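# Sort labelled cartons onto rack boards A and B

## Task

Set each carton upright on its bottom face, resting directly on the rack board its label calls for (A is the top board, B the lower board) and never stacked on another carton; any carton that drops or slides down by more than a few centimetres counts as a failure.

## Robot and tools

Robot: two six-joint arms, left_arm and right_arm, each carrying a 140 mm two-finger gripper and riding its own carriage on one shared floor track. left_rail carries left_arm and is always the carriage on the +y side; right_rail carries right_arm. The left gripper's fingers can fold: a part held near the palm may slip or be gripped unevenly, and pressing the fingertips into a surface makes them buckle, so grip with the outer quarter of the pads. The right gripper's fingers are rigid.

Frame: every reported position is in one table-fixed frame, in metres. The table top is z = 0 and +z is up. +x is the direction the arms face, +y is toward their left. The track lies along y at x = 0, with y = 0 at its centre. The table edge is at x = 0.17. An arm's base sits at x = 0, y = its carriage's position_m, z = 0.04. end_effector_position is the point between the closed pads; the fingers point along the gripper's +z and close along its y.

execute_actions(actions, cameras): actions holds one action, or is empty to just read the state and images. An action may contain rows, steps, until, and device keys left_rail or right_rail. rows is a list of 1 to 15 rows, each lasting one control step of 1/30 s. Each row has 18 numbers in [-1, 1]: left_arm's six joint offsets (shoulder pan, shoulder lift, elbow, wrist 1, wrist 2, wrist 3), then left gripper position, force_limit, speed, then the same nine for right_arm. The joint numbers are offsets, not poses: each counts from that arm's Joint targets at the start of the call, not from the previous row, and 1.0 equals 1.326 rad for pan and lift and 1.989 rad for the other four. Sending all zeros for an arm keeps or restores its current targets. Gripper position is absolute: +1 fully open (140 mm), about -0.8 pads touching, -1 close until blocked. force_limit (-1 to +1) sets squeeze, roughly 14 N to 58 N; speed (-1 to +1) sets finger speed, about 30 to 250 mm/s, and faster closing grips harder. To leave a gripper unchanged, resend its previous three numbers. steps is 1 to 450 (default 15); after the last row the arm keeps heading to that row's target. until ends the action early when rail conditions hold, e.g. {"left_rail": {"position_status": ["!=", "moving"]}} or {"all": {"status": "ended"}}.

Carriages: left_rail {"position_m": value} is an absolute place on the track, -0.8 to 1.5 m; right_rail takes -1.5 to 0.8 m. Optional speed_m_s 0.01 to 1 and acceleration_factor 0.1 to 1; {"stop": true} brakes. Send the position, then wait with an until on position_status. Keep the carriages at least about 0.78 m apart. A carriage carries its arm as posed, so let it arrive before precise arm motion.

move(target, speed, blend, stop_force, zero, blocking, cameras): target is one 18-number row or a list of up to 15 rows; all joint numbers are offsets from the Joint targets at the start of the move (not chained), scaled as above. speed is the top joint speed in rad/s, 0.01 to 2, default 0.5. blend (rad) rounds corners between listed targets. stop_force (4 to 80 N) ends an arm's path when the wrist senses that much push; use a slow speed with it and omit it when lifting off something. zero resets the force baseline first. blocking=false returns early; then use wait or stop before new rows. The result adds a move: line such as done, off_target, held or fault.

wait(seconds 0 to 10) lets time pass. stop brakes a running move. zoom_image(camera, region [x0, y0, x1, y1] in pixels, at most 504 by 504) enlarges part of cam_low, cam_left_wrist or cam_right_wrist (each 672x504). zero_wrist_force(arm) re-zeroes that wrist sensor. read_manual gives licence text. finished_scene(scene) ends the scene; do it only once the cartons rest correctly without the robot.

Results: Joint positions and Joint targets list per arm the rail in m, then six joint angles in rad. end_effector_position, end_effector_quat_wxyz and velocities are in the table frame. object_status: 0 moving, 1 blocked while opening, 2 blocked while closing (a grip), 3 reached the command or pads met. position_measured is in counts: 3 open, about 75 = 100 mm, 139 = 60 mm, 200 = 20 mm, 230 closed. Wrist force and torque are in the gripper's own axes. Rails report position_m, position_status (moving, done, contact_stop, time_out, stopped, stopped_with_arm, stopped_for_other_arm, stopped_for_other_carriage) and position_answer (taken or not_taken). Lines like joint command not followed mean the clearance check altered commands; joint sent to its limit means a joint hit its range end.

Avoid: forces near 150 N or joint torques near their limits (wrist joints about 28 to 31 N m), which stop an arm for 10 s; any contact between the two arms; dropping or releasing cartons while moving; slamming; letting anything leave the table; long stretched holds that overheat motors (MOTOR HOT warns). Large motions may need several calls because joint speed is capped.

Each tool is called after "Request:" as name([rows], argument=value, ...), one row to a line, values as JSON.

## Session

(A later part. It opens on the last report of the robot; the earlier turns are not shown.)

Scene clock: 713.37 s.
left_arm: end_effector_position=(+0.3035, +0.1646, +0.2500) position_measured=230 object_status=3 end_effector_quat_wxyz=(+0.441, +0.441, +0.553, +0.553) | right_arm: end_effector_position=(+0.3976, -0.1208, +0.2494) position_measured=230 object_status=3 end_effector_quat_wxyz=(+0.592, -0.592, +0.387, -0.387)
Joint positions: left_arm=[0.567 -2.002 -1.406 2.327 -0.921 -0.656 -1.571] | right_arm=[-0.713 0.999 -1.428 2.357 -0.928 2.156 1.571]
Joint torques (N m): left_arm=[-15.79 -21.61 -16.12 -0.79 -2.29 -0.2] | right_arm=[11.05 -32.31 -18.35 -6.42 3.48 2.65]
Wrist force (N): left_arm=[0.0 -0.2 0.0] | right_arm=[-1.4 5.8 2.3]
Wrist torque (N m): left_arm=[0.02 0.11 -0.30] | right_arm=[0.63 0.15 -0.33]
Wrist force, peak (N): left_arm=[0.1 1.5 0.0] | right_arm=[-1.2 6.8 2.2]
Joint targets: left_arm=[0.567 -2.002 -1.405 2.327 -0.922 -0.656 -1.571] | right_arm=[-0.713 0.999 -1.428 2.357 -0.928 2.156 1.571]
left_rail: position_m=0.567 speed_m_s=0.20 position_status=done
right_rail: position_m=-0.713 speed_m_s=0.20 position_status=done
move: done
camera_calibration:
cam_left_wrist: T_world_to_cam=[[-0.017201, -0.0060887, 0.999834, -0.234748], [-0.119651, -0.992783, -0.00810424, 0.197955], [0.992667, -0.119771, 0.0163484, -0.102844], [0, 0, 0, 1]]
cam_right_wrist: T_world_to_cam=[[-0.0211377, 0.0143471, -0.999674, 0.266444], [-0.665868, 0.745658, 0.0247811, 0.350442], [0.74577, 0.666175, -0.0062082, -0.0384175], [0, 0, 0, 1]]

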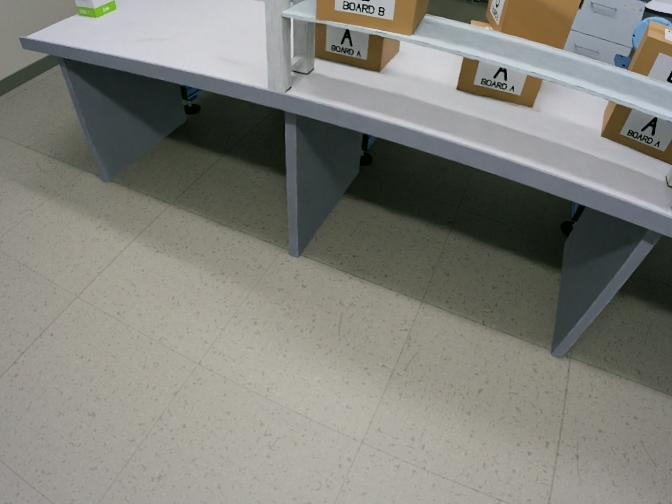

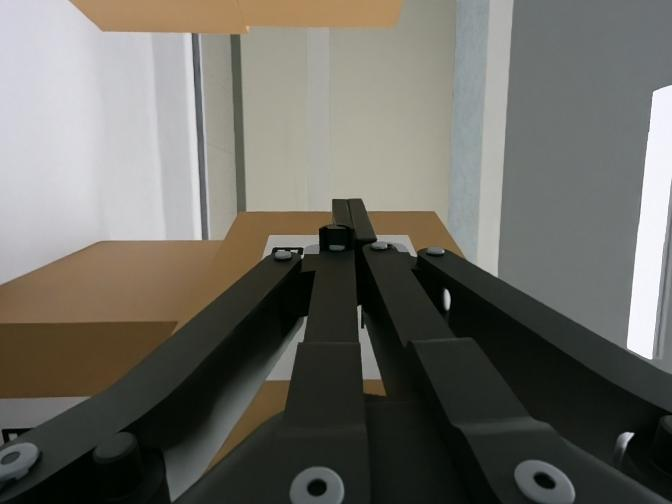

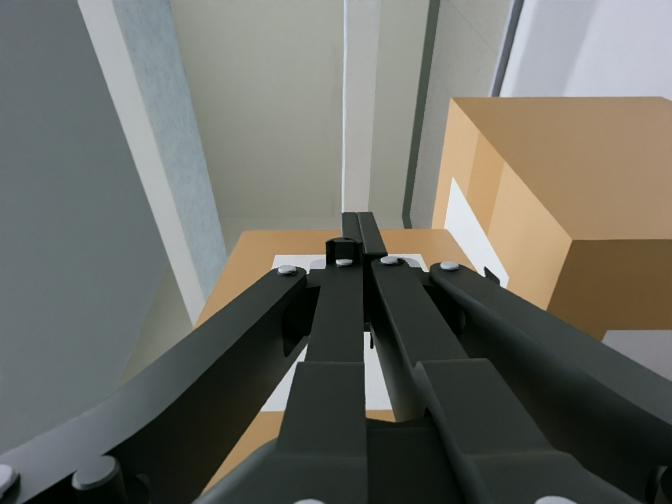

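Request:
move(target=[0.0435,0.0424,-0.0377,0.0095,0.029,0,-1,-1,-1,0.0541,0.0398,-0.0347,0.0082,0.0361,0,-1,-1,-1], speed=0.02, stop_force=5, cameras=["cam_left_wrist","cam_right_wrist"])

Scene clock: 724.57 s.
left_arm: end_effector_position=(+0.3131, +0.1318, +0.2500) position_measured=230 object_status=3 end_effector_quat_wxyz=(+0.441, +0.441, +0.553, +0.553) | right_arm: end_effector_position=(+0.3856, -0.0862, +0.2495) position_measured=230 object_status=3 end_effector_quat_wxyz=(+0.592, -0.592, +0.387, -0.387)
Joint positions: left_arm=[0.567 -1.955 -1.359 2.266 -0.906 -0.609 -1.571] | right_arm=[-0.713 1.062 -1.382 2.296 -0.914 2.219 1.571]
Joint torques (N m): left_arm=[-18.26 -68.66 -18.7 -0.44 -1.31 -0.41] | right_arm=[-13.03 -60.07 -21.24 -5.65 -3.83 2.54]
Wrist force (N): left_arm=[1.2 -0.8 -0.4] | right_arm=[2.2 4.2 1.8]
Wrist torque (N m): left_arm=[-0.01 0.07 -0.31] | right_arm=[0.51 -0.06 -0.33]
Wrist force, peak (N): left_arm=[7.7 1.4 -4.6] | right_arm=[8.6 3.5 -1.3]
Joint targets: left_arm=[0.567 -1.955 -1.359 2.266 -0.906 -0.609 -1.571] | right_arm=[-0.713 1.062 -1.382 2.296 -0.914 2.219 1.571]
left_rail: position_m=0.567 speed_m_s=0.20 position_status=done
right_rail: position_m=-0.713 speed_m_s=0.20 position_status=done
move: contact (left_arm, right_arm); left_arm: the elbow is farthest, 0.014 rad from its target
camera_calibration:
cam_left_wrist: T_world_to_cam=[[-0.017259, -0.00622649, 0.999832, -0.234759], [-0.119611, -0.992787, -0.00824733, 0.16653], [0.992671, -0.119733, 0.0163897, -0.116323], [0, 0, 0, 1]]
cam_right_wrist: T_world_to_cam=[[-0.0211355, 0.0142364, -0.999675, 0.265814], [-0.665819, 0.745704, 0.0246966, 0.316639], [0.745814, 0.666125, -0.00628197, -0.052477], [0, 0, 0, 1]]
Images, in order: cam_left_wrist, cam_right_wrist.

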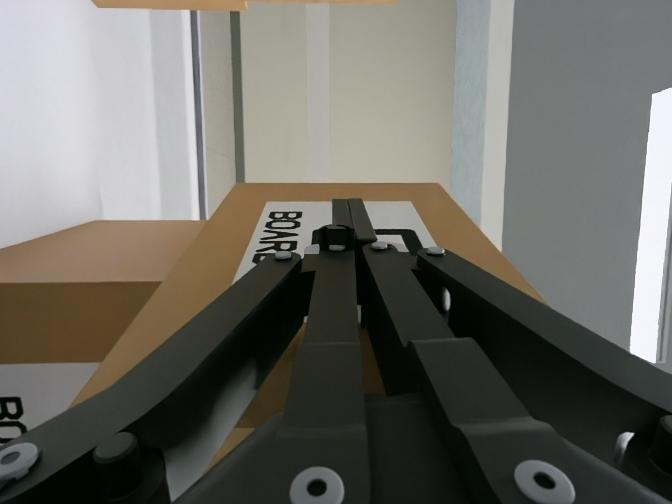

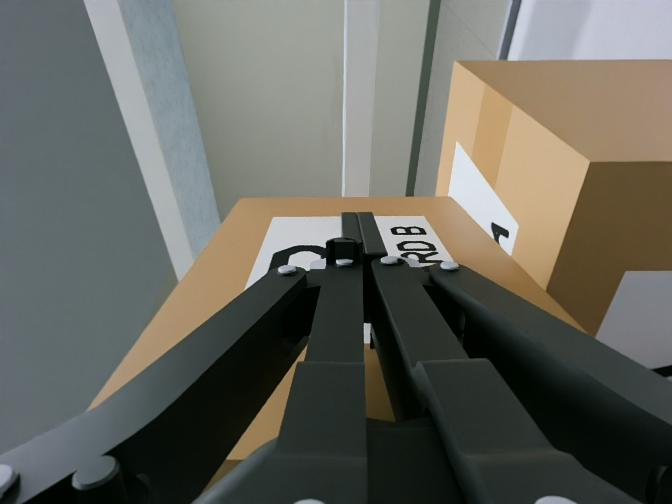

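Request:
move(target=[0.0048,0.0047,-0.0042,0.001,0.0032,0,-1,-1,-1,0.006,0.0044,-0.0038,0.0009,0.004,0,-1,-1,-1], speed=0.02, cameras=[])

Scene clock: 731.77 s.
left_arm: end_effector_position=(+0.3146, +0.1276, +0.2499) position_measured=230 object_status=3 end_effector_quat_wxyz=(+0.441, +0.441, +0.553, +0.553) | right_arm: end_effector_position=(+0.3839, -0.0823, +0.2494) position_measured=230 object_status=3 end_effector_quat_wxyz=(+0.592, -0.592, +0.387, -0.387)
Joint positions: left_arm=[0.567 -1.949 -1.353 2.258 -0.904 -0.603 -1.571] | right_arm=[-0.713 1.07 -1.376 2.289 -0.912 2.227 1.571]
Joint torques (N m): left_arm=[7.6 -29.3 -67.58 0.41 27.81 -0.03] | right_arm=[50.23 -27.1 -51.85 -0.61 -11.11 2.48]
Wrist force (N): left_arm=[65.3 -5.4 -11.3] | right_arm=[70.5 -6.0 0.6]
Wrist torque (N m): left_arm=[-0.20 -2.14 -0.67] | right_arm=[0.59 -1.14 -0.39]
Wrist force, peak (N): left_arm=[65.3 -5.4 -11.3] | right_arm=[70.5 -6.0 0.6]
Joint targets: left_arm=[0.567 -1.949 -1.353 2.257 -0.904 -0.603 -1.571] | right_arm=[-0.713 1.070 -1.376 2.289 -0.912 2.227 1.571]
left_rail: position_m=0.567 speed_m_s=0.20 position_status=done
right_rail: position_m=-0.713 speed_m_s=0.20 position_status=done
move: done

Request:
move(target=[-0.0012,-0.0012,0.001,-0.0002,-0.0008,0,-1,-1,-1,-0.0015,-0.0011,0.001,-0.0002,-0.001,0,-1,-1,-1], speed=0.02, cameras=[])

Scene clock: 740.33 s.
left_arm: end_effector_position=(+0.3142, +0.1283, +0.2500) position_measured=230 object_status=3 end_effector_quat_wxyz=(+0.441, +0.441, +0.553, +0.553) | right_arm: end_effector_position=(+0.3841, -0.0829, +0.2494) position_measured=230 object_status=3 end_effector_quat_wxyz=(+0.592, -0.593, +0.386, -0.387)
Joint positions: left_arm=[0.567 -1.95 -1.355 2.259 -0.905 -0.604 -1.571] | right_arm=[-0.713 1.068 -1.377 2.291 -0.912 2.225 1.571]
Joint torques (N m): left_arm=[-19.11 -72.47 -39.67 -3.51 7.72 -0.45] | right_arm=[19.46 -50.13 -31.01 -7.94 -27.38 2.84]
Wrist force (N): left_arm=[48.1 -8.9 -6.9] | right_arm=[58.6 -7.9 1.0]
Wrist torque (N m): left_arm=[-0.38 -1.51 -0.47] | right_arm=[0.53 -0.92 -0.32]
Wrist force, peak (N): left_arm=[70.5 -5.7 -10.9] | right_arm=[79.4 -9.7 -4.0]
Joint targets: left_arm=[0.567 -1.950 -1.355 2.259 -0.905 -0.605 -1.571] | right_arm=[-0.713 1.068 -1.377 2.291 -0.912 2.225 1.571]
left_rail: position_m=0.567 speed_m_s=0.20 position_status=done
right_rail: position_m=-0.713 speed_m_s=0.20 position_status=done
move: done

Request:
execute_actions([
  {"left_rail":{"position_m":0.5675,"speed_m_s":0.02},"right_rail":{"position_m":-0.7135,"speed_m_s":0.02},"steps":30,"until":{"all":{"status":"ended"}}},
], cameras=[])

Request:
move([
  [0,-0.0585,-0.0158,0.0554,0,0,-1,-1,-1,0,-0.0614,-0.0165,0.0565,0,0,-1,-1,-1],
  [0,-0.1104,-0.0359,0.1101,0,0,-1,-1,-1,0,-0.1148,-0.0371,0.1126,0,0,-1,-1,-1],
], speed=0.06, blend=0.01)

Scene clock: 831.50 s.
Wrist force, peak (N): left_arm=[48.3 -9.2 -7.5] | right_arm=[57.5 -6.6 1.6]
Tool commands: left_gripper/position=-1.0 left_gripper/force_limit=-1.0 left_gripper/speed=-1.0 right_gripper/position=-1.0 right_gripper/force_limit=-1.0 right_gripper/speed=-1.0
left_rail: position_m=0.567 speed_m_s=0.02 position_status=done
right_rail: position_m=-0.713 position_m_goal=-0.714 speed_m_s=0.02 position_status=done

Scene clock: 835.63 s.
left_arm: end_effector_position=(+0.3142, +0.1290, +0.3498) position_measured=230 object_status=3 end_effector_quat_wxyz=(+0.441, +0.441, +0.553, +0.553) | right_arm: end_effector_position=(+0.3843, -0.0834, +0.3505) position_measured=230 object_status=3 end_effector_quat_wxyz=(+0.592, -0.592, +0.387, -0.387)
Joint positions: left_arm=[0.567 -1.95 -1.501 2.188 -0.686 -0.605 -1.571] | right_arm=[-0.713 1.068 -1.53 2.217 -0.688 2.225 1.571]
Joint torques (N m): left_arm=[-12.66 -57.18 -68.55 1.38 23.73 0.08] | right_arm=[17.42 -60.94 -67.34 -4.81 -7.93 2.61]
Wrist force (N): left_arm=[47.3 -6.4 2.9] | right_arm=[45.9 19.0 -8.6]
Wrist torque (N m): left_arm=[0.78 0.36 -0.34] | right_arm=[0.85 -1.81 -0.81]
Wrist force, peak (N): left_arm=[50.2 -6.7 -6.3] | right_arm=[51.5 18.2 1.6]
Joint targets: left_arm=[0.567 -1.950 -1.501 2.188 -0.686 -0.605 -1.571] | right_arm=[-0.713 1.068 -1.530 2.217 -0.688 2.225 1.571]
left_rail: position_m=0.567 speed_m_s=0.02 position_status=done
right_rail: position_m=-0.713 position_m_goal=-0.714 speed_m_s=0.02 position_status=done
move: done
camera_calibration:
cam_left_wrist: T_world_to_cam=[[-0.0176523, -0.00721438, 0.999818, -0.3343], [-0.119583, -0.992781, -0.0092749, 0.165057], [0.992667, -0.119725, 0.0166622, -0.119531], [0, 0, 0, 1]]
cam_right_wrist: T_world_to_cam=[[-0.0202337, 0.0158642, -0.999669, 0.3665], [-0.665834, 0.745671, 0.0253102, 0.310922], [0.745826, 0.666126, -0.00452476, -0.0534142], [0, 0, 0, 1]]

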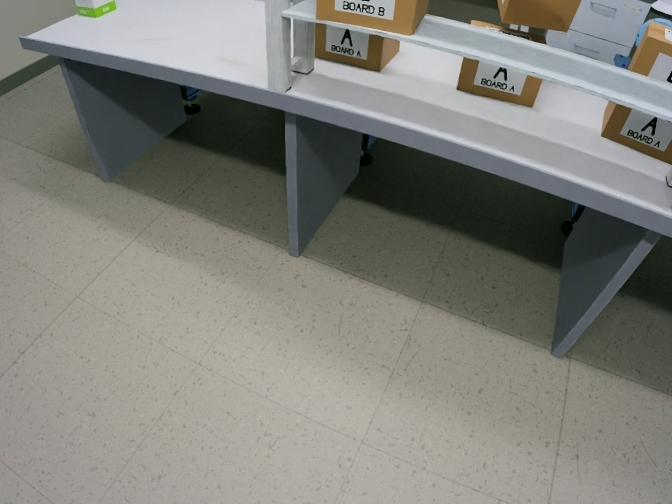

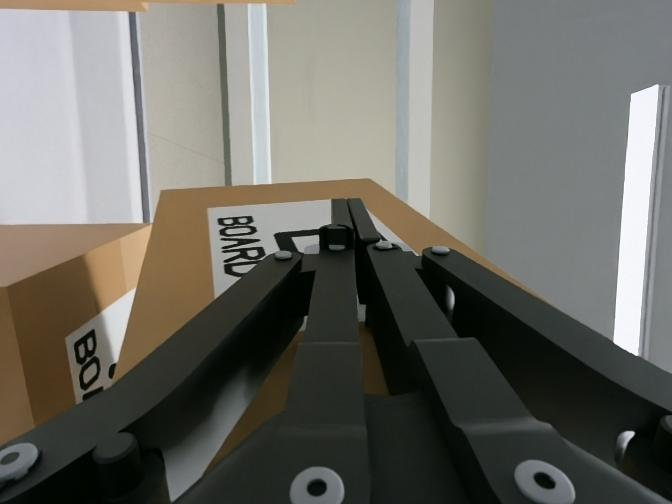

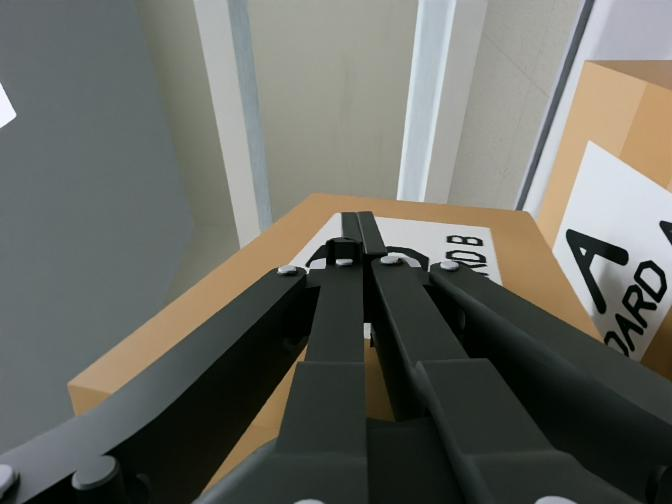

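Request:
move([
  [0.048,-0.0197,0.0136,-0.001,0.0591,0,-1,-1,-1,-0.0229,0.0196,-0.0134,0.0009,0.0116,0,-1,-1,-1],
  [0.1023,-0.0357,0.0247,-0.0014,0.1221,0,-1,-1,-1,-0.0452,0.0399,-0.0285,0.0024,0.0234,0,-1,-1,-1],
  [0.1637,-0.0468,0.0322,-0.0016,0.1897,0,-1,-1,-1,-0.0669,0.0623,-0.0456,0.0045,0.0358,0,-1,-1,-1],
], speed=0.08, blend=0.01)

Scene clock: 876.57 s.
left_arm: end_effector_position=(+0.4395, +0.1213, +0.3503) position_measured=230 object_status=3 end_effector_quat_wxyz=(+0.484, +0.484, +0.516, +0.516) | right_arm: end_effector_position=(+0.4751, -0.0989, +0.3498) position_measured=230 object_status=3 end_effector_quat_wxyz=(+0.559, -0.559, +0.433, -0.433)
Joint positions: left_arm=[0.567 -1.733 -1.563 2.252 -0.689 -0.228 -1.571] | right_arm=[-0.713 0.979 -1.447 2.126 -0.679 2.296 1.571]
Joint torques (N m): left_arm=[-3.75 -55.29 -48.85 -6.06 20.85 -0.21] | right_arm=[-0.53 -45.37 -64.72 -3.91 -3.71 2.7]
Wrist force (N): left_arm=[38.2 -8.0 5.1] | right_arm=[36.1 17.4 -9.1]
Wrist torque (N m): left_arm=[0.51 1.09 -0.15] | right_arm=[0.80 -1.37 -0.68]
Wrist force, peak (N): left_arm=[49.7 -5.9 1.8] | right_arm=[48.3 20.5 -8.2]
Joint targets: left_arm=[0.567 -1.733 -1.563 2.252 -0.689 -0.227 -1.571] | right_arm=[-0.713 0.979 -1.447 2.126 -0.679 2.296 1.571]
left_rail: position_m=0.567 speed_m_s=0.02 position_status=done
right_rail: position_m=-0.713 position_m_goal=-0.714 speed_m_s=0.02 position_status=done
move: done
camera_calibration:
cam_left_wrist: T_world_to_cam=[[-0.0179727, -0.00325993, 0.999833, -0.332921], [-0.276402, -0.961008, -0.00810186, 0.237093], [0.960874, -0.276502, 0.0163708, -0.211691], [0, 0, 0, 1]]
cam_right_wrist: T_world_to_cam=[[-0.0179786, 0.0182097, -0.999673, 0.367005], [-0.538689, 0.842133, 0.0250281, 0.332254], [0.842313, 0.538963, -0.00533103, -0.168964], [0, 0, 0, 1]]

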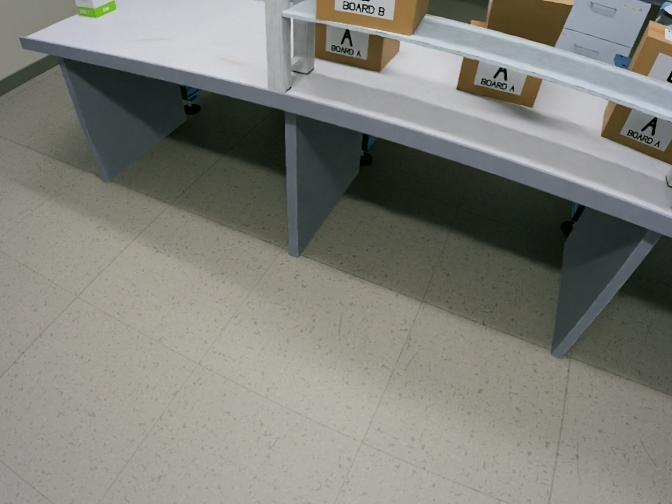

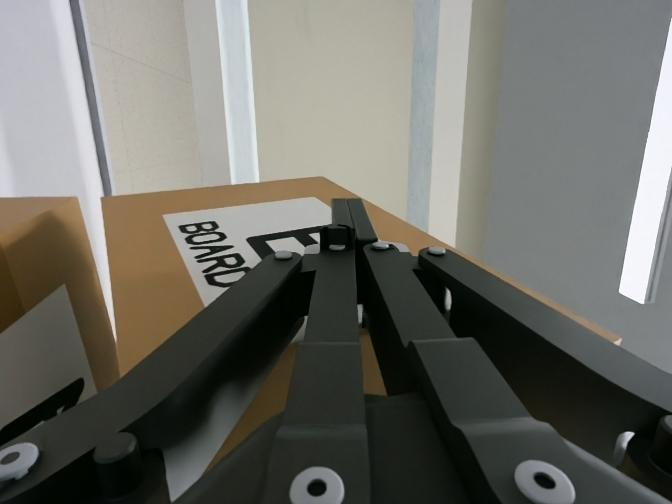

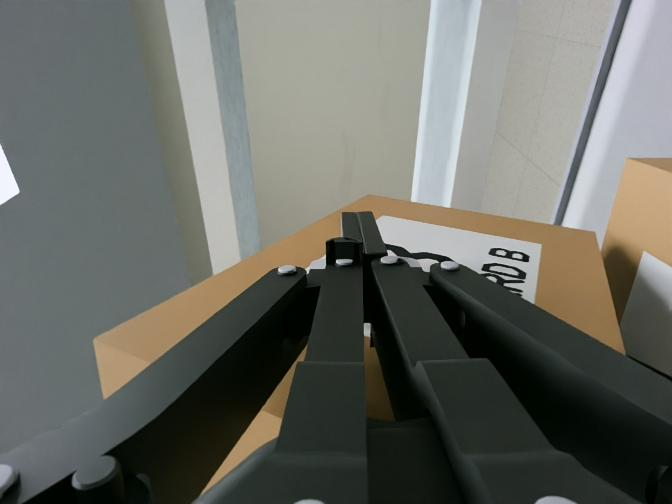

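Request:
move([
  [0,0.0539,0.0208,-0.0568,0,0,-1,-1,-1,0,0.0477,0.0191,-0.0508,0,0,-1,-1,-1],
  [0,0.1171,0.0378,-0.1159,0,0,-1,-1,-1,0,0.1031,0.0344,-0.1031,0,0,-1,-1,-1],
], speed=0.06, blend=0.01)

Scene clock: 891.80 s.
left_arm: end_effector_position=(+0.4395, +0.1213, +0.2511) position_measured=230 object_status=3 end_effector_quat_wxyz=(+0.484, +0.484, +0.516, +0.516) | right_arm: end_effector_position=(+0.4750, -0.0992, +0.2508) position_measured=230 object_status=3 end_effector_quat_wxyz=(+0.559, -0.559, +0.433, -0.433)
Joint positions: left_arm=[0.567 -1.733 -1.408 2.327 -0.919 -0.227 -1.571] | right_arm=[-0.713 0.979 -1.31 2.195 -0.884 2.296 1.571]
Joint torques (N m): left_arm=[-19.13 -20.36 -43.95 -8 10.67 0] | right_arm=[31.17 -30.08 -23.21 -3.52 -13.71 1.9]
Wrist force (N): left_arm=[49.2 0.8 -14.1] | right_arm=[38.2 -14.7 2.2]
Wrist torque (N m): left_arm=[-0.13 -1.65 -0.68] | right_arm=[0.50 -0.37 -0.12]
Wrist force, peak (N): left_arm=[49.9 -4.6 -12.4] | right_arm=[50.5 2.9 1.0]
Joint targets: left_arm=[0.567 -1.733 -1.408 2.327 -0.919 -0.227 -1.571] | right_arm=[-0.713 0.979 -1.310 2.195 -0.884 2.296 1.571]
left_rail: position_m=0.567 speed_m_s=0.02 position_status=done
right_rail: position_m=-0.713 position_m_goal=-0.714 speed_m_s=0.02 position_status=done
move: done
camera_calibration:
cam_left_wrist: T_world_to_cam=[[-0.017965, -0.00320895, 0.999833, -0.233752], [-0.27651, -0.960977, -0.00805258, 0.236266], [0.960843, -0.276608, 0.0163767, -0.210108], [0, 0, 0, 1]]
cam_right_wrist: T_world_to_cam=[[-0.0179877, 0.0182148, -0.999672, 0.268105], [-0.538574, 0.842206, 0.0250365, 0.334864], [0.842386, 0.538848, -0.00533934, -0.169295], [0, 0, 0, 1]]

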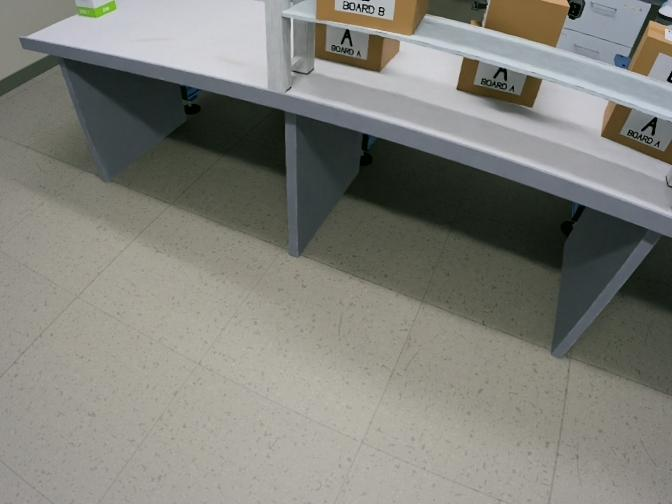

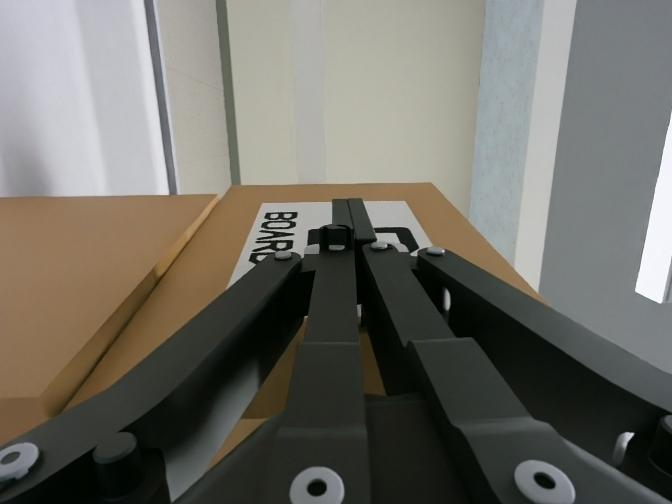

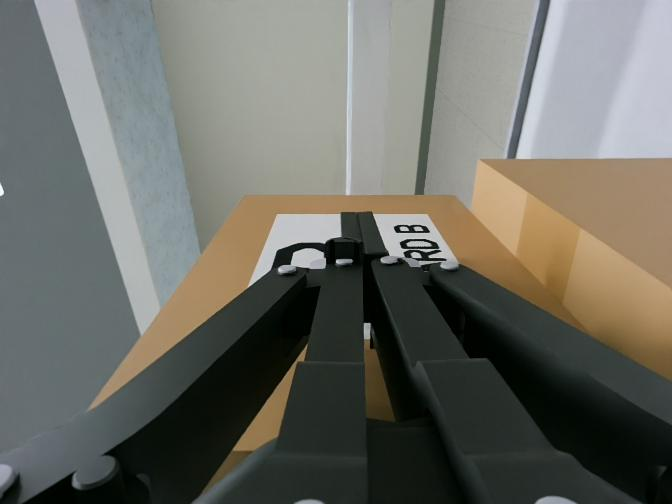

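Request:
execute_actions([
  {"left_rail":{"position_m":0.6475,"speed_m_s":0.05},"right_rail":{"position_m":-0.7355,"speed_m_s":0.05},"steps":120,"until":{"all":{"status":"ended"}}},
], cameras=[])

Request:
move(target=[-0.0005,0.0348,-0.0189,-0.0043,0.0485,0,-1,-1,-1,-0.0663,-0.0399,0.0483,-0.0222,-0.0934,0,-0.08,-1,-1], speed=0.1)

Request:
execute_actions([
  {"right_rail":{"position_m":-0.7135},"steps":60,"until":{"all":{"status":"ended"}}},
], cameras=["cam_left_wrist","cam_right_wrist"])

Scene clock: 930.27 s.
Wrist force, peak (N): left_arm=[49.9 1.7 -14.4] | right_arm=[38.2 -15.5 2.9]
Tool commands: left_gripper/position=-1.0 left_gripper/force_limit=-1.0 left_gripper/speed=-1.0 right_gripper/position=-1.0 right_gripper/force_limit=-1.0 right_gripper/speed=-1.0
left_rail: position_m=0.647 speed_m_s=0.05 position_status=done
right_rail: position_m=-0.736 position_m_goal=-0.735 speed_m_s=0.05 position_status=done

Scene clock: 932.57 s.
Wrist force, peak (N): left_arm=[0.1 -0.6 -0.4] | right_arm=[1.2 10.0 2.6]
left_rail: position_m=0.648 position_m_goal=0.647 speed_m_s=0.05 position_status=done
right_rail: position_m=-0.736 position_m_goal=-0.735 speed_m_s=0.05 position_status=done
move: done

Scene clock: 933.50 s.
left_arm: end_effector_position=(+0.4359, +0.1446, +0.2428) position_measured=230 object_status=3 end_effector_quat_wxyz=(+0.508, +0.508, +0.492, +0.492) | right_arm: end_effector_position=(+0.4790, -0.1218, +0.2433) position_measured=139 object_status=3 end_effector_quat_wxyz=(+0.580, -0.579, +0.405, -0.405)
Joint positions: left_arm=[0.648 -1.734 -1.362 2.29 -0.928 -0.131 -1.571] | right_arm=[-0.714 0.891 -1.363 2.291 -0.929 2.11 1.571]
Joint torques (N m): left_arm=[-15.05 -29.51 -39.58 -1.17 1.99 -0.27] | right_arm=[-15.31 -56.94 -25.1 -6.59 -2.74 -0.59]
Wrist force (N): left_arm=[0.0 -0.1 -0.1] | right_arm=[0.9 9.6 3.1]
Wrist torque (N m): left_arm=[0.03 0.09 -0.30] | right_arm=[1.50 -0.35 -0.32]
Wrist force, peak (N): left_arm=[0.0 -0.4 -0.3] | right_arm=[0.2 9.7 3.3]
Joint targets: left_arm=[0.647 -1.734 -1.362 2.290 -0.928 -0.131 -1.571] | right_arm=[-0.713 0.891 -1.363 2.291 -0.929 2.110 1.571]
Tool commands: left_gripper/position=-1.0 left_gripper/force_limit=-1.0 left_gripper/speed=-1.0 right_gripper/position=-0.08 right_gripper/force_limit=-1.0 right_gripper/speed=-1.0
left_rail: position_m=0.648 position_m_goal=0.647 speed_m_s=0.05 position_status=done
right_rail: position_m=-0.714 speed_m_s=0.05 position_status=done
camera_calibration:
cam_left_wrist: T_world_to_cam=[[-0.0181993, -0.00143985, 0.999833, -0.225662], [-0.36834, -0.929656, -0.00804344, 0.293127], [0.929513, -0.368425, 0.0163887, -0.173074], [0, 0, 0, 1]]
cam_right_wrist: T_world_to_cam=[[-0.0190908, 0.0170769, -0.999672, 0.26147], [-0.618322, 0.78552, 0.0252268, 0.387471], [0.785693, 0.6186, -0.00443714, -0.123848], [0, 0, 0, 1]]
Images, in order: cam_left_wrist, cam_right_wrist.

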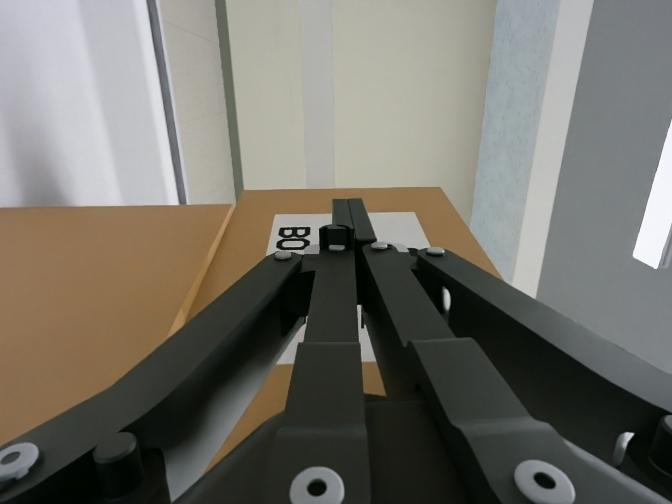

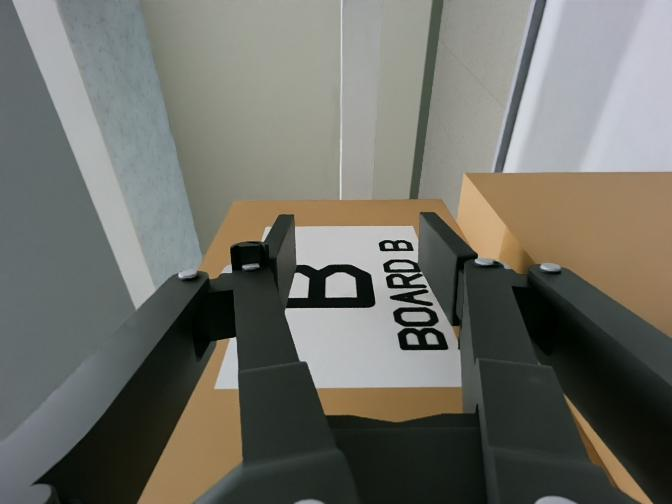

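Request:
move(target=[0.0106,0.0226,-0.0211,0.006,0.0071,0,-1,-1,-1,0.0254,0.0202,-0.0188,0.0053,0.0169,0,-0.08,-1,-1], speed=0.015, stop_force=6, cameras=["cam_left_wrist","cam_right_wrist"])

Scene clock: 955.20 s.
left_arm: end_effector_position=(+0.4386, +0.1271, +0.2429) position_measured=230 object_status=3 end_effector_quat_wxyz=(+0.508, +0.508, +0.492, +0.492) | right_arm: end_effector_position=(+0.4762, -0.1038, +0.2434) position_measured=139 object_status=3 end_effector_quat_wxyz=(+0.580, -0.579, +0.405, -0.405)
Joint positions: left_arm=[0.648 -1.723 -1.338 2.256 -0.918 -0.12 -1.571] | right_arm=[-0.713 0.919 -1.341 2.26 -0.92 2.138 1.571]
Joint torques (N m): left_arm=[-13.51 -73.44 -19.7 -1.16 -0.91 0.05] | right_arm=[-11.85 -64.02 -21.63 -5.49 -4.75 -0.47]
Wrist force (N): left_arm=[3.5 1.5 -3.0] | right_arm=[5.2 7.3 1.5]
Wrist torque (N m): left_arm=[0.01 0.14 -0.31] | right_arm=[1.53 -0.25 -0.14]
Wrist force, peak (N): left_arm=[8.5 1.8 -2.6] | right_arm=[8.5 8.9 0.4]
Joint targets: left_arm=[0.647 -1.723 -1.338 2.256 -0.918 -0.120 -1.571] | right_arm=[-0.713 0.919 -1.341 2.260 -0.920 2.138 1.571]
left_rail: position_m=0.648 position_m_goal=0.647 speed_m_s=0.05 position_status=done
right_rail: position_m=-0.713 position_m_goal=-0.714 speed_m_s=0.05 position_status=done
move: contact (left_arm, right_arm)
camera_calibration:
cam_left_wrist: T_world_to_cam=[[-0.0181974, -0.001419, 0.999833, -0.225723], [-0.368338, -0.929658, -0.00802331, 0.277854], [0.929514, -0.368422, 0.0163947, -0.182054], [0, 0, 0, 1]]
cam_right_wrist: T_world_to_cam=[[-0.0190841, 0.0171286, -0.999671, 0.261201], [-0.618336, 0.785508, 0.0252634, 0.371633], [0.785682, 0.618615, -0.00439949, -0.132763], [0, 0, 0, 1]]
Images, in order: cam_left_wrist, cam_right_wrist.

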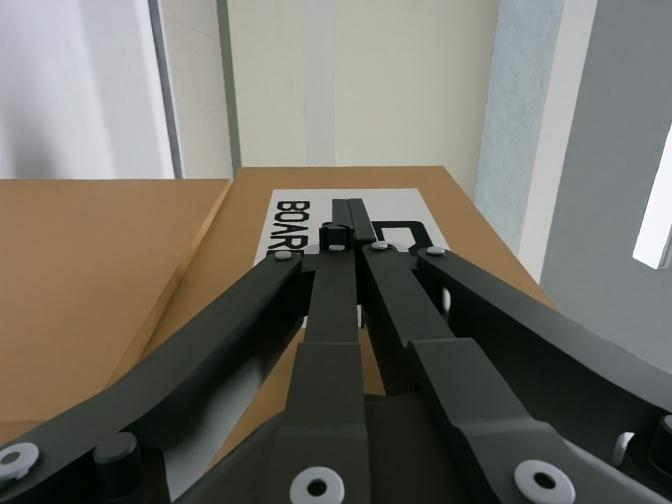

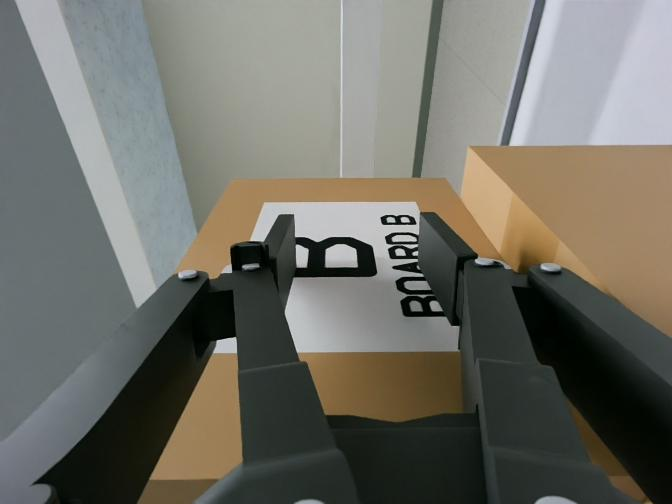

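Request:
move(target=[0.002,0.0043,-0.004,0.0011,0.0013,0,-1,-1,-1,0.0048,0.0038,-0.0036,0.001,0.0032,0,-0.08,-1,-1], speed=0.015, cameras=[])

Scene clock: 969.07 s.
left_arm: end_effector_position=(+0.4393, +0.1233, +0.2429) position_measured=230 object_status=3 end_effector_quat_wxyz=(+0.508, +0.508, +0.492, +0.492) | right_arm: end_effector_position=(+0.4755, -0.0999, +0.2435) position_measured=139 object_status=3 end_effector_quat_wxyz=(+0.580, -0.579, +0.405, -0.405)
Joint positions: left_arm=[0.648 -1.72 -1.332 2.248 -0.916 -0.117 -1.571] | right_arm=[-0.713 0.925 -1.336 2.253 -0.918 2.145 1.571]
Joint torques (N m): left_arm=[-3.02 -30.77 -68.71 -0.6 24.64 0.33] | right_arm=[34.89 -32.39 -47.37 0.39 -7.55 -0.6]
Wrist force (N): left_arm=[47.3 -1.7 -12.2] | right_arm=[47.3 2.0 -9.8]
Wrist torque (N m): left_arm=[0.07 1.78 -0.28] | right_arm=[1.93 0.69 0.63]
Wrist force, peak (N): left_arm=[47.3 -1.7 -12.2] | right_arm=[47.3 2.0 -9.8]
Joint targets: left_arm=[0.647 -1.720 -1.332 2.248 -0.916 -0.117 -1.571] | right_arm=[-0.713 0.926 -1.336 2.253 -0.918 2.145 1.571]
left_rail: position_m=0.648 position_m_goal=0.647 speed_m_s=0.05 position_status=done
right_rail: position_m=-0.713 position_m_goal=-0.714 speed_m_s=0.05 position_status=done
move: done

Request:
move(target=[0,-0.0186,-0.0041,0.0165,0,0,-1,-1,-1,0,-0.0189,-0.0037,0.0167,0,0,-0.08,-1,-1], speed=0.03, cameras=["cam_left_wrist","cam_right_wrist"])

Scene clock: 984.37 s.
left_arm: end_effector_position=(+0.4393, +0.1230, +0.2579) position_measured=230 object_status=3 end_effector_quat_wxyz=(+0.508, +0.508, +0.492, +0.492) | right_arm: end_effector_position=(+0.4751, -0.1001, +0.2581) position_measured=139 object_status=3 end_effector_quat_wxyz=(+0.580, -0.580, +0.405, -0.405)
Joint positions: left_arm=[0.648 -1.72 -1.357 2.24 -0.883 -0.117 -1.571] | right_arm=[-0.713 0.926 -1.361 2.246 -0.885 2.145 1.571]
Joint torques (N m): left_arm=[-28.8 -76.41 -72.7 -0.35 18 -0.09] | right_arm=[36.35 -68.07 -55.03 -2.73 -15.04 -0.43]
Wrist force (N): left_arm=[44.2 -13.5 -7.4] | right_arm=[45.3 15.5 -5.7]
Wrist torque (N m): left_arm=[0.37 1.74 -0.11] | right_arm=[1.39 0.70 0.64]
Wrist force, peak (N): left_arm=[51.8 -1.7 -13.0] | right_arm=[50.8 1.5 -10.4]
Joint targets: left_arm=[0.647 -1.720 -1.357 2.240 -0.883 -0.117 -1.571] | right_arm=[-0.713 0.926 -1.361 2.246 -0.885 2.145 1.571]
left_rail: position_m=0.648 position_m_goal=0.647 speed_m_s=0.05 position_status=done
right_rail: position_m=-0.713 position_m_goal=-0.714 speed_m_s=0.05 position_status=done
move: done
camera_calibration:
cam_left_wrist: T_world_to_cam=[[-0.0181867, -0.00134578, 0.999834, -0.240678], [-0.368332, -0.92966, -0.00795119, 0.274417], [0.929516, -0.368415, 0.0164118, -0.184455], [0, 0, 0, 1]]
cam_right_wrist: T_world_to_cam=[[-0.0194801, 0.0166131, -0.999672, 0.275908], [-0.618308, 0.785535, 0.0251031, 0.367707], [0.785694, 0.618595, -0.00503023, -0.134011], [0, 0, 0, 1]]
Images, in order: cam_left_wrist, cam_right_wrist.

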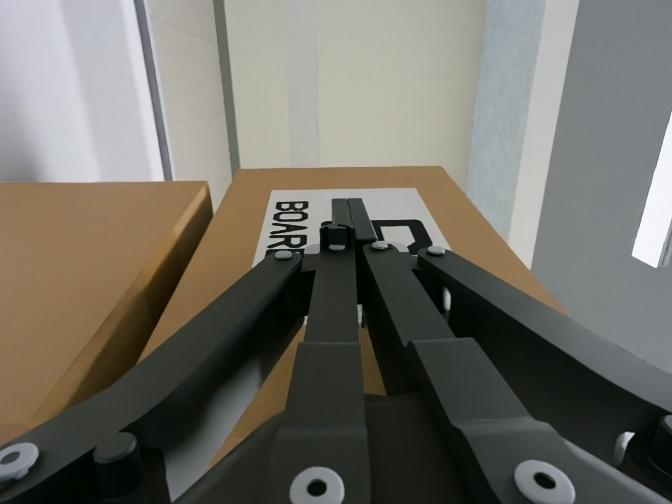

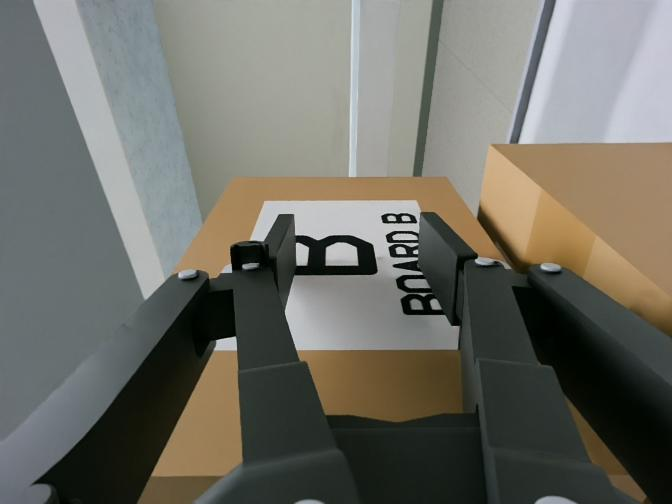

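Request:
move([
  [0,-0.0493,-0.0139,0.0468,0,0,-1,-1,-1,0,-0.0497,-0.0141,0.0473,0,0,-0.08,-1,-1],
  [0,-0.0993,-0.0334,0.0996,0,0,-1,-1,-1,0,-0.1002,-0.0337,0.1005,0,0,-0.08,-1,-1],
], speed=0.06, blend=0.01, cameras=["cam_left_wrist","cam_right_wrist"])

Scene clock: 1035.53 s.
left_arm: end_effector_position=(+0.4393, +0.1230, +0.3498) position_measured=230 object_status=3 end_effector_quat_wxyz=(+0.508, +0.508, +0.492, +0.492) | right_arm: end_effector_position=(+0.4752, -0.1000, +0.3504) position_measured=139 object_status=3 end_effector_quat_wxyz=(+0.580, -0.580, +0.405, -0.405)
Joint positions: left_arm=[0.647 -1.72 -1.488 2.173 -0.685 -0.117 -1.571] | right_arm=[-0.713 0.926 -1.494 2.179 -0.685 2.145 1.571]
Joint torques (N m): left_arm=[-28 -67.96 -76.5 -0.36 17.53 -0.04] | right_arm=[28.05 -58.04 -61.57 -2.69 -23.6 -0.57]
Wrist force (N): left_arm=[45.8 -12.6 -7.4] | right_arm=[47.2 17.3 -5.3]
Wrist torque (N m): left_arm=[0.50 1.72 -0.12] | right_arm=[1.41 0.62 0.44]
Wrist force, peak (N): left_arm=[54.3 -13.8 -8.8] | right_arm=[55.8 17.1 -7.2]
Joint targets: left_arm=[0.647 -1.720 -1.488 2.173 -0.685 -0.117 -1.571] | right_arm=[-0.713 0.926 -1.494 2.179 -0.685 2.145 1.571]
left_rail: position_m=0.647 speed_m_s=0.05 position_status=done
right_rail: position_m=-0.713 position_m_goal=-0.714 speed_m_s=0.05 position_status=done
move: done
camera_calibration:
cam_left_wrist: T_world_to_cam=[[-0.0181869, -0.00134896, 0.999834, -0.332605], [-0.368256, -0.92969, -0.00795286, 0.275043], [0.929546, -0.36834, 0.0164114, -0.186004], [0, 0, 0, 1]]
cam_right_wrist: T_world_to_cam=[[-0.019487, 0.0166038, -0.999672, 0.368199], [-0.618356, 0.785497, 0.0251004, 0.365375], [0.785657, 0.618642, -0.00503997, -0.133581], [0, 0, 0, 1]]
Images, in order: cam_left_wrist, cam_right_wrist.

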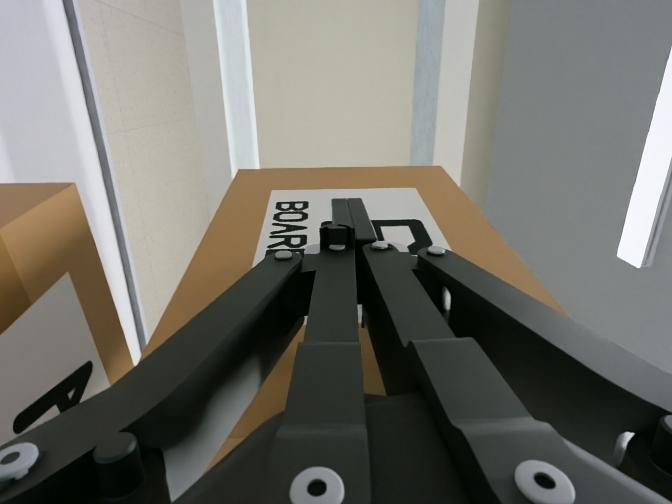

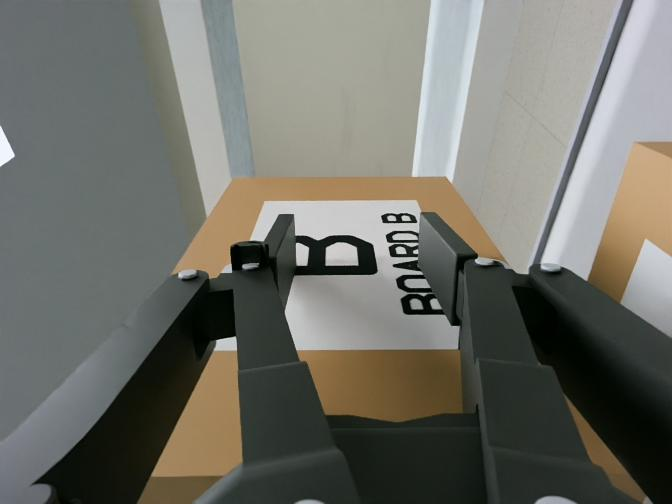

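Request:
move([
  [0.0659,-0.0055,0.0039,-0.0002,0.0707,0,-1,-1,-1,-0.0202,0.0244,-0.0182,0.002,0.0133,0,-0.08,-1,-1],
  [0.1359,-0.0046,0.0032,-0.0002,0.1442,0,-1,-1,-1,-0.0378,0.0503,-0.0386,0.0051,0.0284,0,-0.08,-1,-1],
  [0.2086,0.0026,-0.0021,0.0004,0.2194,0,-1,-1,-1,-0.0544,0.0774,-0.0606,0.009,0.044,0,-0.08,-1,-1],
  [0.2858,0.0336,-0.0259,0.0035,0.2709,0,-1,-1,-1,-0.1057,0.104,-0.0829,0.0135,0.0099,0,-0.08,-1,-1],
], speed=0.08, blend=0.01)

Scene clock: 1065.77 s.
left_arm: end_effector_position=(+0.6228, +0.1130, +0.3502) position_measured=230 object_status=3 end_effector_quat_wxyz=(+0.546, +0.546, +0.450, +0.450) | right_arm: end_effector_position=(+0.6233, -0.1132, +0.3503) position_measured=139 object_status=3 end_effector_quat_wxyz=(+0.546, -0.546, +0.450, -0.450)
Joint positions: left_arm=[0.647 -1.341 -1.444 2.122 -0.678 0.422 -1.571] | right_arm=[-0.714 0.786 -1.356 2.014 -0.658 2.164 1.571]
Joint torques (N m): left_arm=[-12.05 -34.05 -77.66 -2.53 21.35 -0.01] | right_arm=[10.1 -53.58 -61.46 -2.92 -22.17 -0.32]
Wrist force (N): left_arm=[39.4 -11.9 -6.6] | right_arm=[41.4 19.1 -4.0]
Wrist torque (N m): left_arm=[0.34 1.58 -0.16] | right_arm=[1.24 0.43 0.05]
Wrist force, peak (N): left_arm=[49.5 -13.3 -7.5] | right_arm=[50.9 17.4 -6.2]
Joint targets: left_arm=[0.647 -1.341 -1.444 2.122 -0.678 0.422 -1.571] | right_arm=[-0.713 0.785 -1.356 2.014 -0.658 2.164 1.571]
left_rail: position_m=0.647 speed_m_s=0.05 position_status=done
right_rail: position_m=-0.714 speed_m_s=0.05 position_status=done
move: done
camera_calibration:
cam_left_wrist: T_world_to_cam=[[-0.0182815, 0.00157611, 0.999832, -0.329905], [-0.511569, -0.859205, -0.0079994, 0.414693], [0.859048, -0.511629, 0.0165139, -0.300169], [0, 0, 0, 1]]
cam_right_wrist: T_world_to_cam=[[-0.016501, 0.0195981, -0.999672, 0.369719], [-0.48547, 0.873892, 0.0251456, 0.394429], [0.874098, 0.485725, -0.00490584, -0.31203], [0, 0, 0, 1]]

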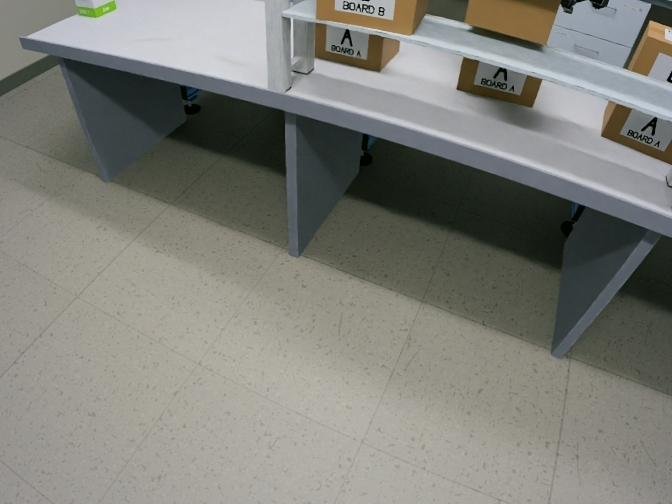

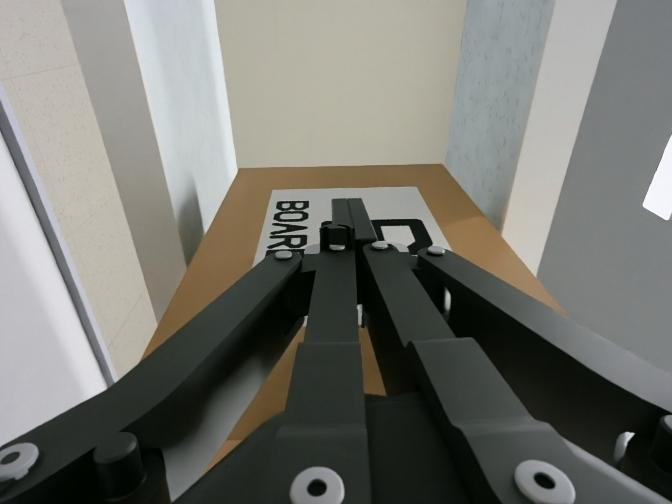

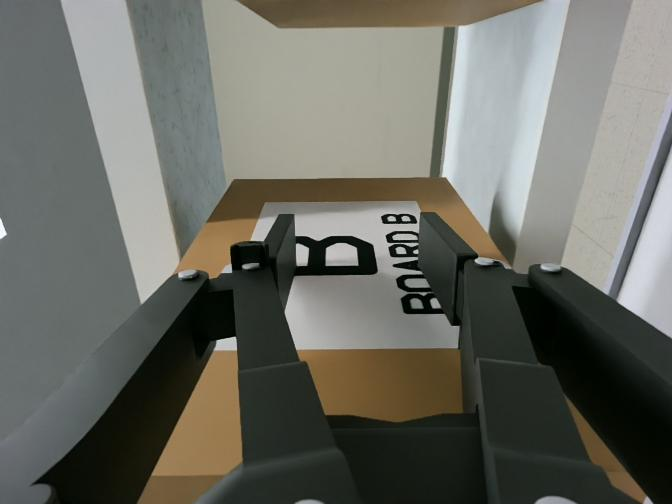

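Request:
move([
  [0.0727,0.0351,-0.0282,0.0048,0.0485,0,-1,-1,-1,-0.0468,0.0305,-0.0268,0.0065,-0.0312,0,-0.08,-1,-1],
  [0.1379,0.0724,-0.0596,0.0114,0.092,0,-1,-1,-1,-0.0877,0.0634,-0.0569,0.0146,-0.0585,0,-0.08,-1,-1],
  [0.1971,0.1115,-0.0945,0.0202,0.1314,0,-1,-1,-1,-0.1241,0.0992,-0.0904,0.0243,-0.0828,0,-0.08,-1,-1],
], speed=0.08, blend=0.01, cameras=["cam_right_wrist"])

Request:
move(target=[0,0.0324,0.0139,-0.0355,0,0,-1,-1,-1,0,0.0299,0.0134,-0.0333,0,0,-0.08,-1,-1], speed=0.02, stop_force=8)

Request:
zoom_image(camera="cam_low", region=[270, 0, 672, 130])

Scene clock: 1081.63 s.
Wrist force, peak (N): left_arm=[48.0 -10.7 -8.4] | right_arm=[49.6 19.5 -5.6]
left_rail: position_m=0.647 speed_m_s=0.05 position_status=done
right_rail: position_m=-0.713 position_m_goal=-0.714 speed_m_s=0.05 position_status=done
move: done
camera_calibration:
cam_right_wrist: T_world_to_cam=[[-0.0165063, 0.0194993, -0.999674, 0.372294], [-0.485589, 0.873828, 0.0250625, 0.472187], [0.874031, 0.485844, -0.00495501, -0.451759], [0, 0, 0, 1]]
Images, in order: cam_right_wrist.

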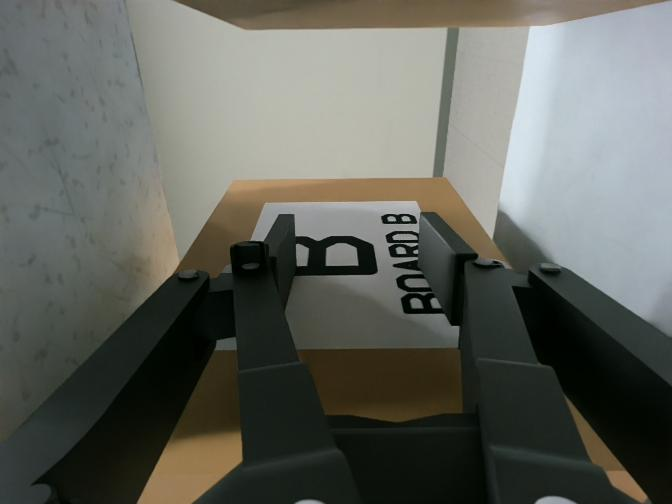

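Scene clock: 1085.57 s.
left_arm: end_effector_position=(+0.7829, +0.1128, +0.3226) position_measured=230 object_status=3 end_effector_quat_wxyz=(+0.546, +0.546, +0.450, +0.450) | right_arm: end_effector_position=(+0.7836, -0.1130, +0.3221) position_measured=139 object_status=3 end_effector_quat_wxyz=(+0.546, -0.546, +0.450, -0.450)
Joint positions: left_arm=[0.647 -1.08 -1.266 1.953 -0.688 0.683 -1.571] | right_arm=[-0.713 0.621 -1.196 1.853 -0.658 2 1.571]
Joint torques (N m): left_arm=[-26.02 -93.97 -73.24 -3.15 21.77 -0.15] | right_arm=[22.18 -89.01 -55.93 -2.9 -21.31 -0.38]
Wrist force (N): left_arm=[40.7 -6.8 -6.2] | right_arm=[44.3 13.1 -5.2]
Wrist torque (N m): left_arm=[0.25 1.67 -0.21] | right_arm=[0.85 0.53 0.20]
Wrist force, peak (N): left_arm=[42.1 -11.1 -7.2] | right_arm=[43.9 19.6 -4.6]
Joint targets: left_arm=[0.647 -1.080 -1.266 1.953 -0.688 0.683 -1.571] | right_arm=[-0.713 0.621 -1.196 1.853 -0.658 2.000 1.571]
left_rail: position_m=0.647 speed_m_s=0.05 position_status=done
right_rail: position_m=-0.713 position_m_goal=-0.714 speed_m_s=0.05 position_status=done
move: contact (left_arm, right_arm); left_arm: the wrist 1 is farthest, 0.021 rad from its target; right_arm: the wrist 1 is farthest, 0.019 rad from its target
camera_calibration:
cam_left_wrist: T_world_to_cam=[[-0.0183573, 0.00159858, 0.99983, -0.299394], [-0.511528, -0.859229, -0.00801807, 0.496123], [0.859071, -0.511588, 0.0165908, -0.437485], [0, 0, 0, 1]]
cam_right_wrist: T_world_to_cam=[[-0.0164128, 0.0195664, -0.999674, 0.344077], [-0.485543, 0.873853, 0.0250755, 0.472935], [0.874059, 0.485796, -0.004842, -0.45232], [0, 0, 0, 1]]

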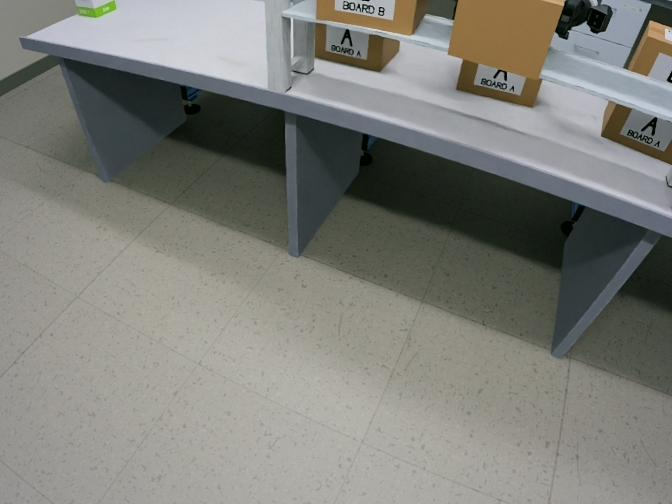

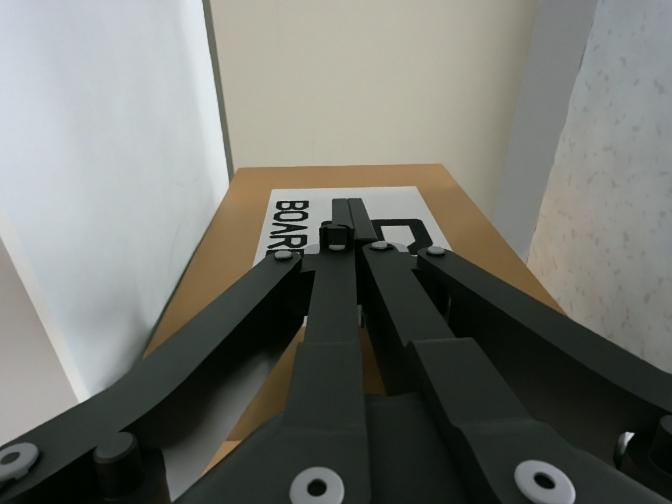

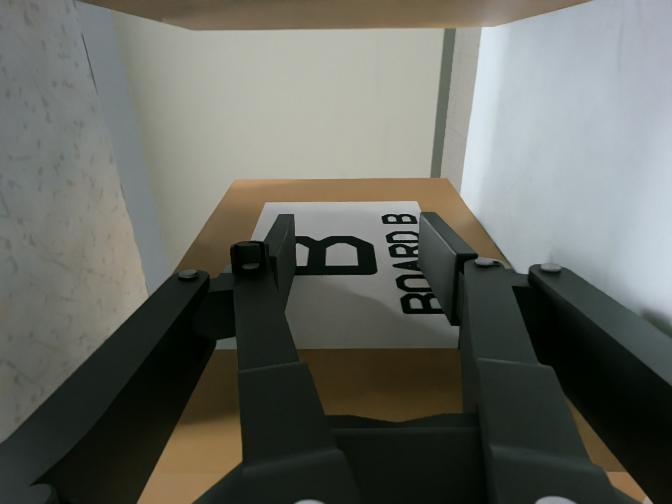

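Scaled by 1.254.

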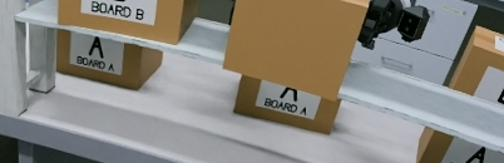

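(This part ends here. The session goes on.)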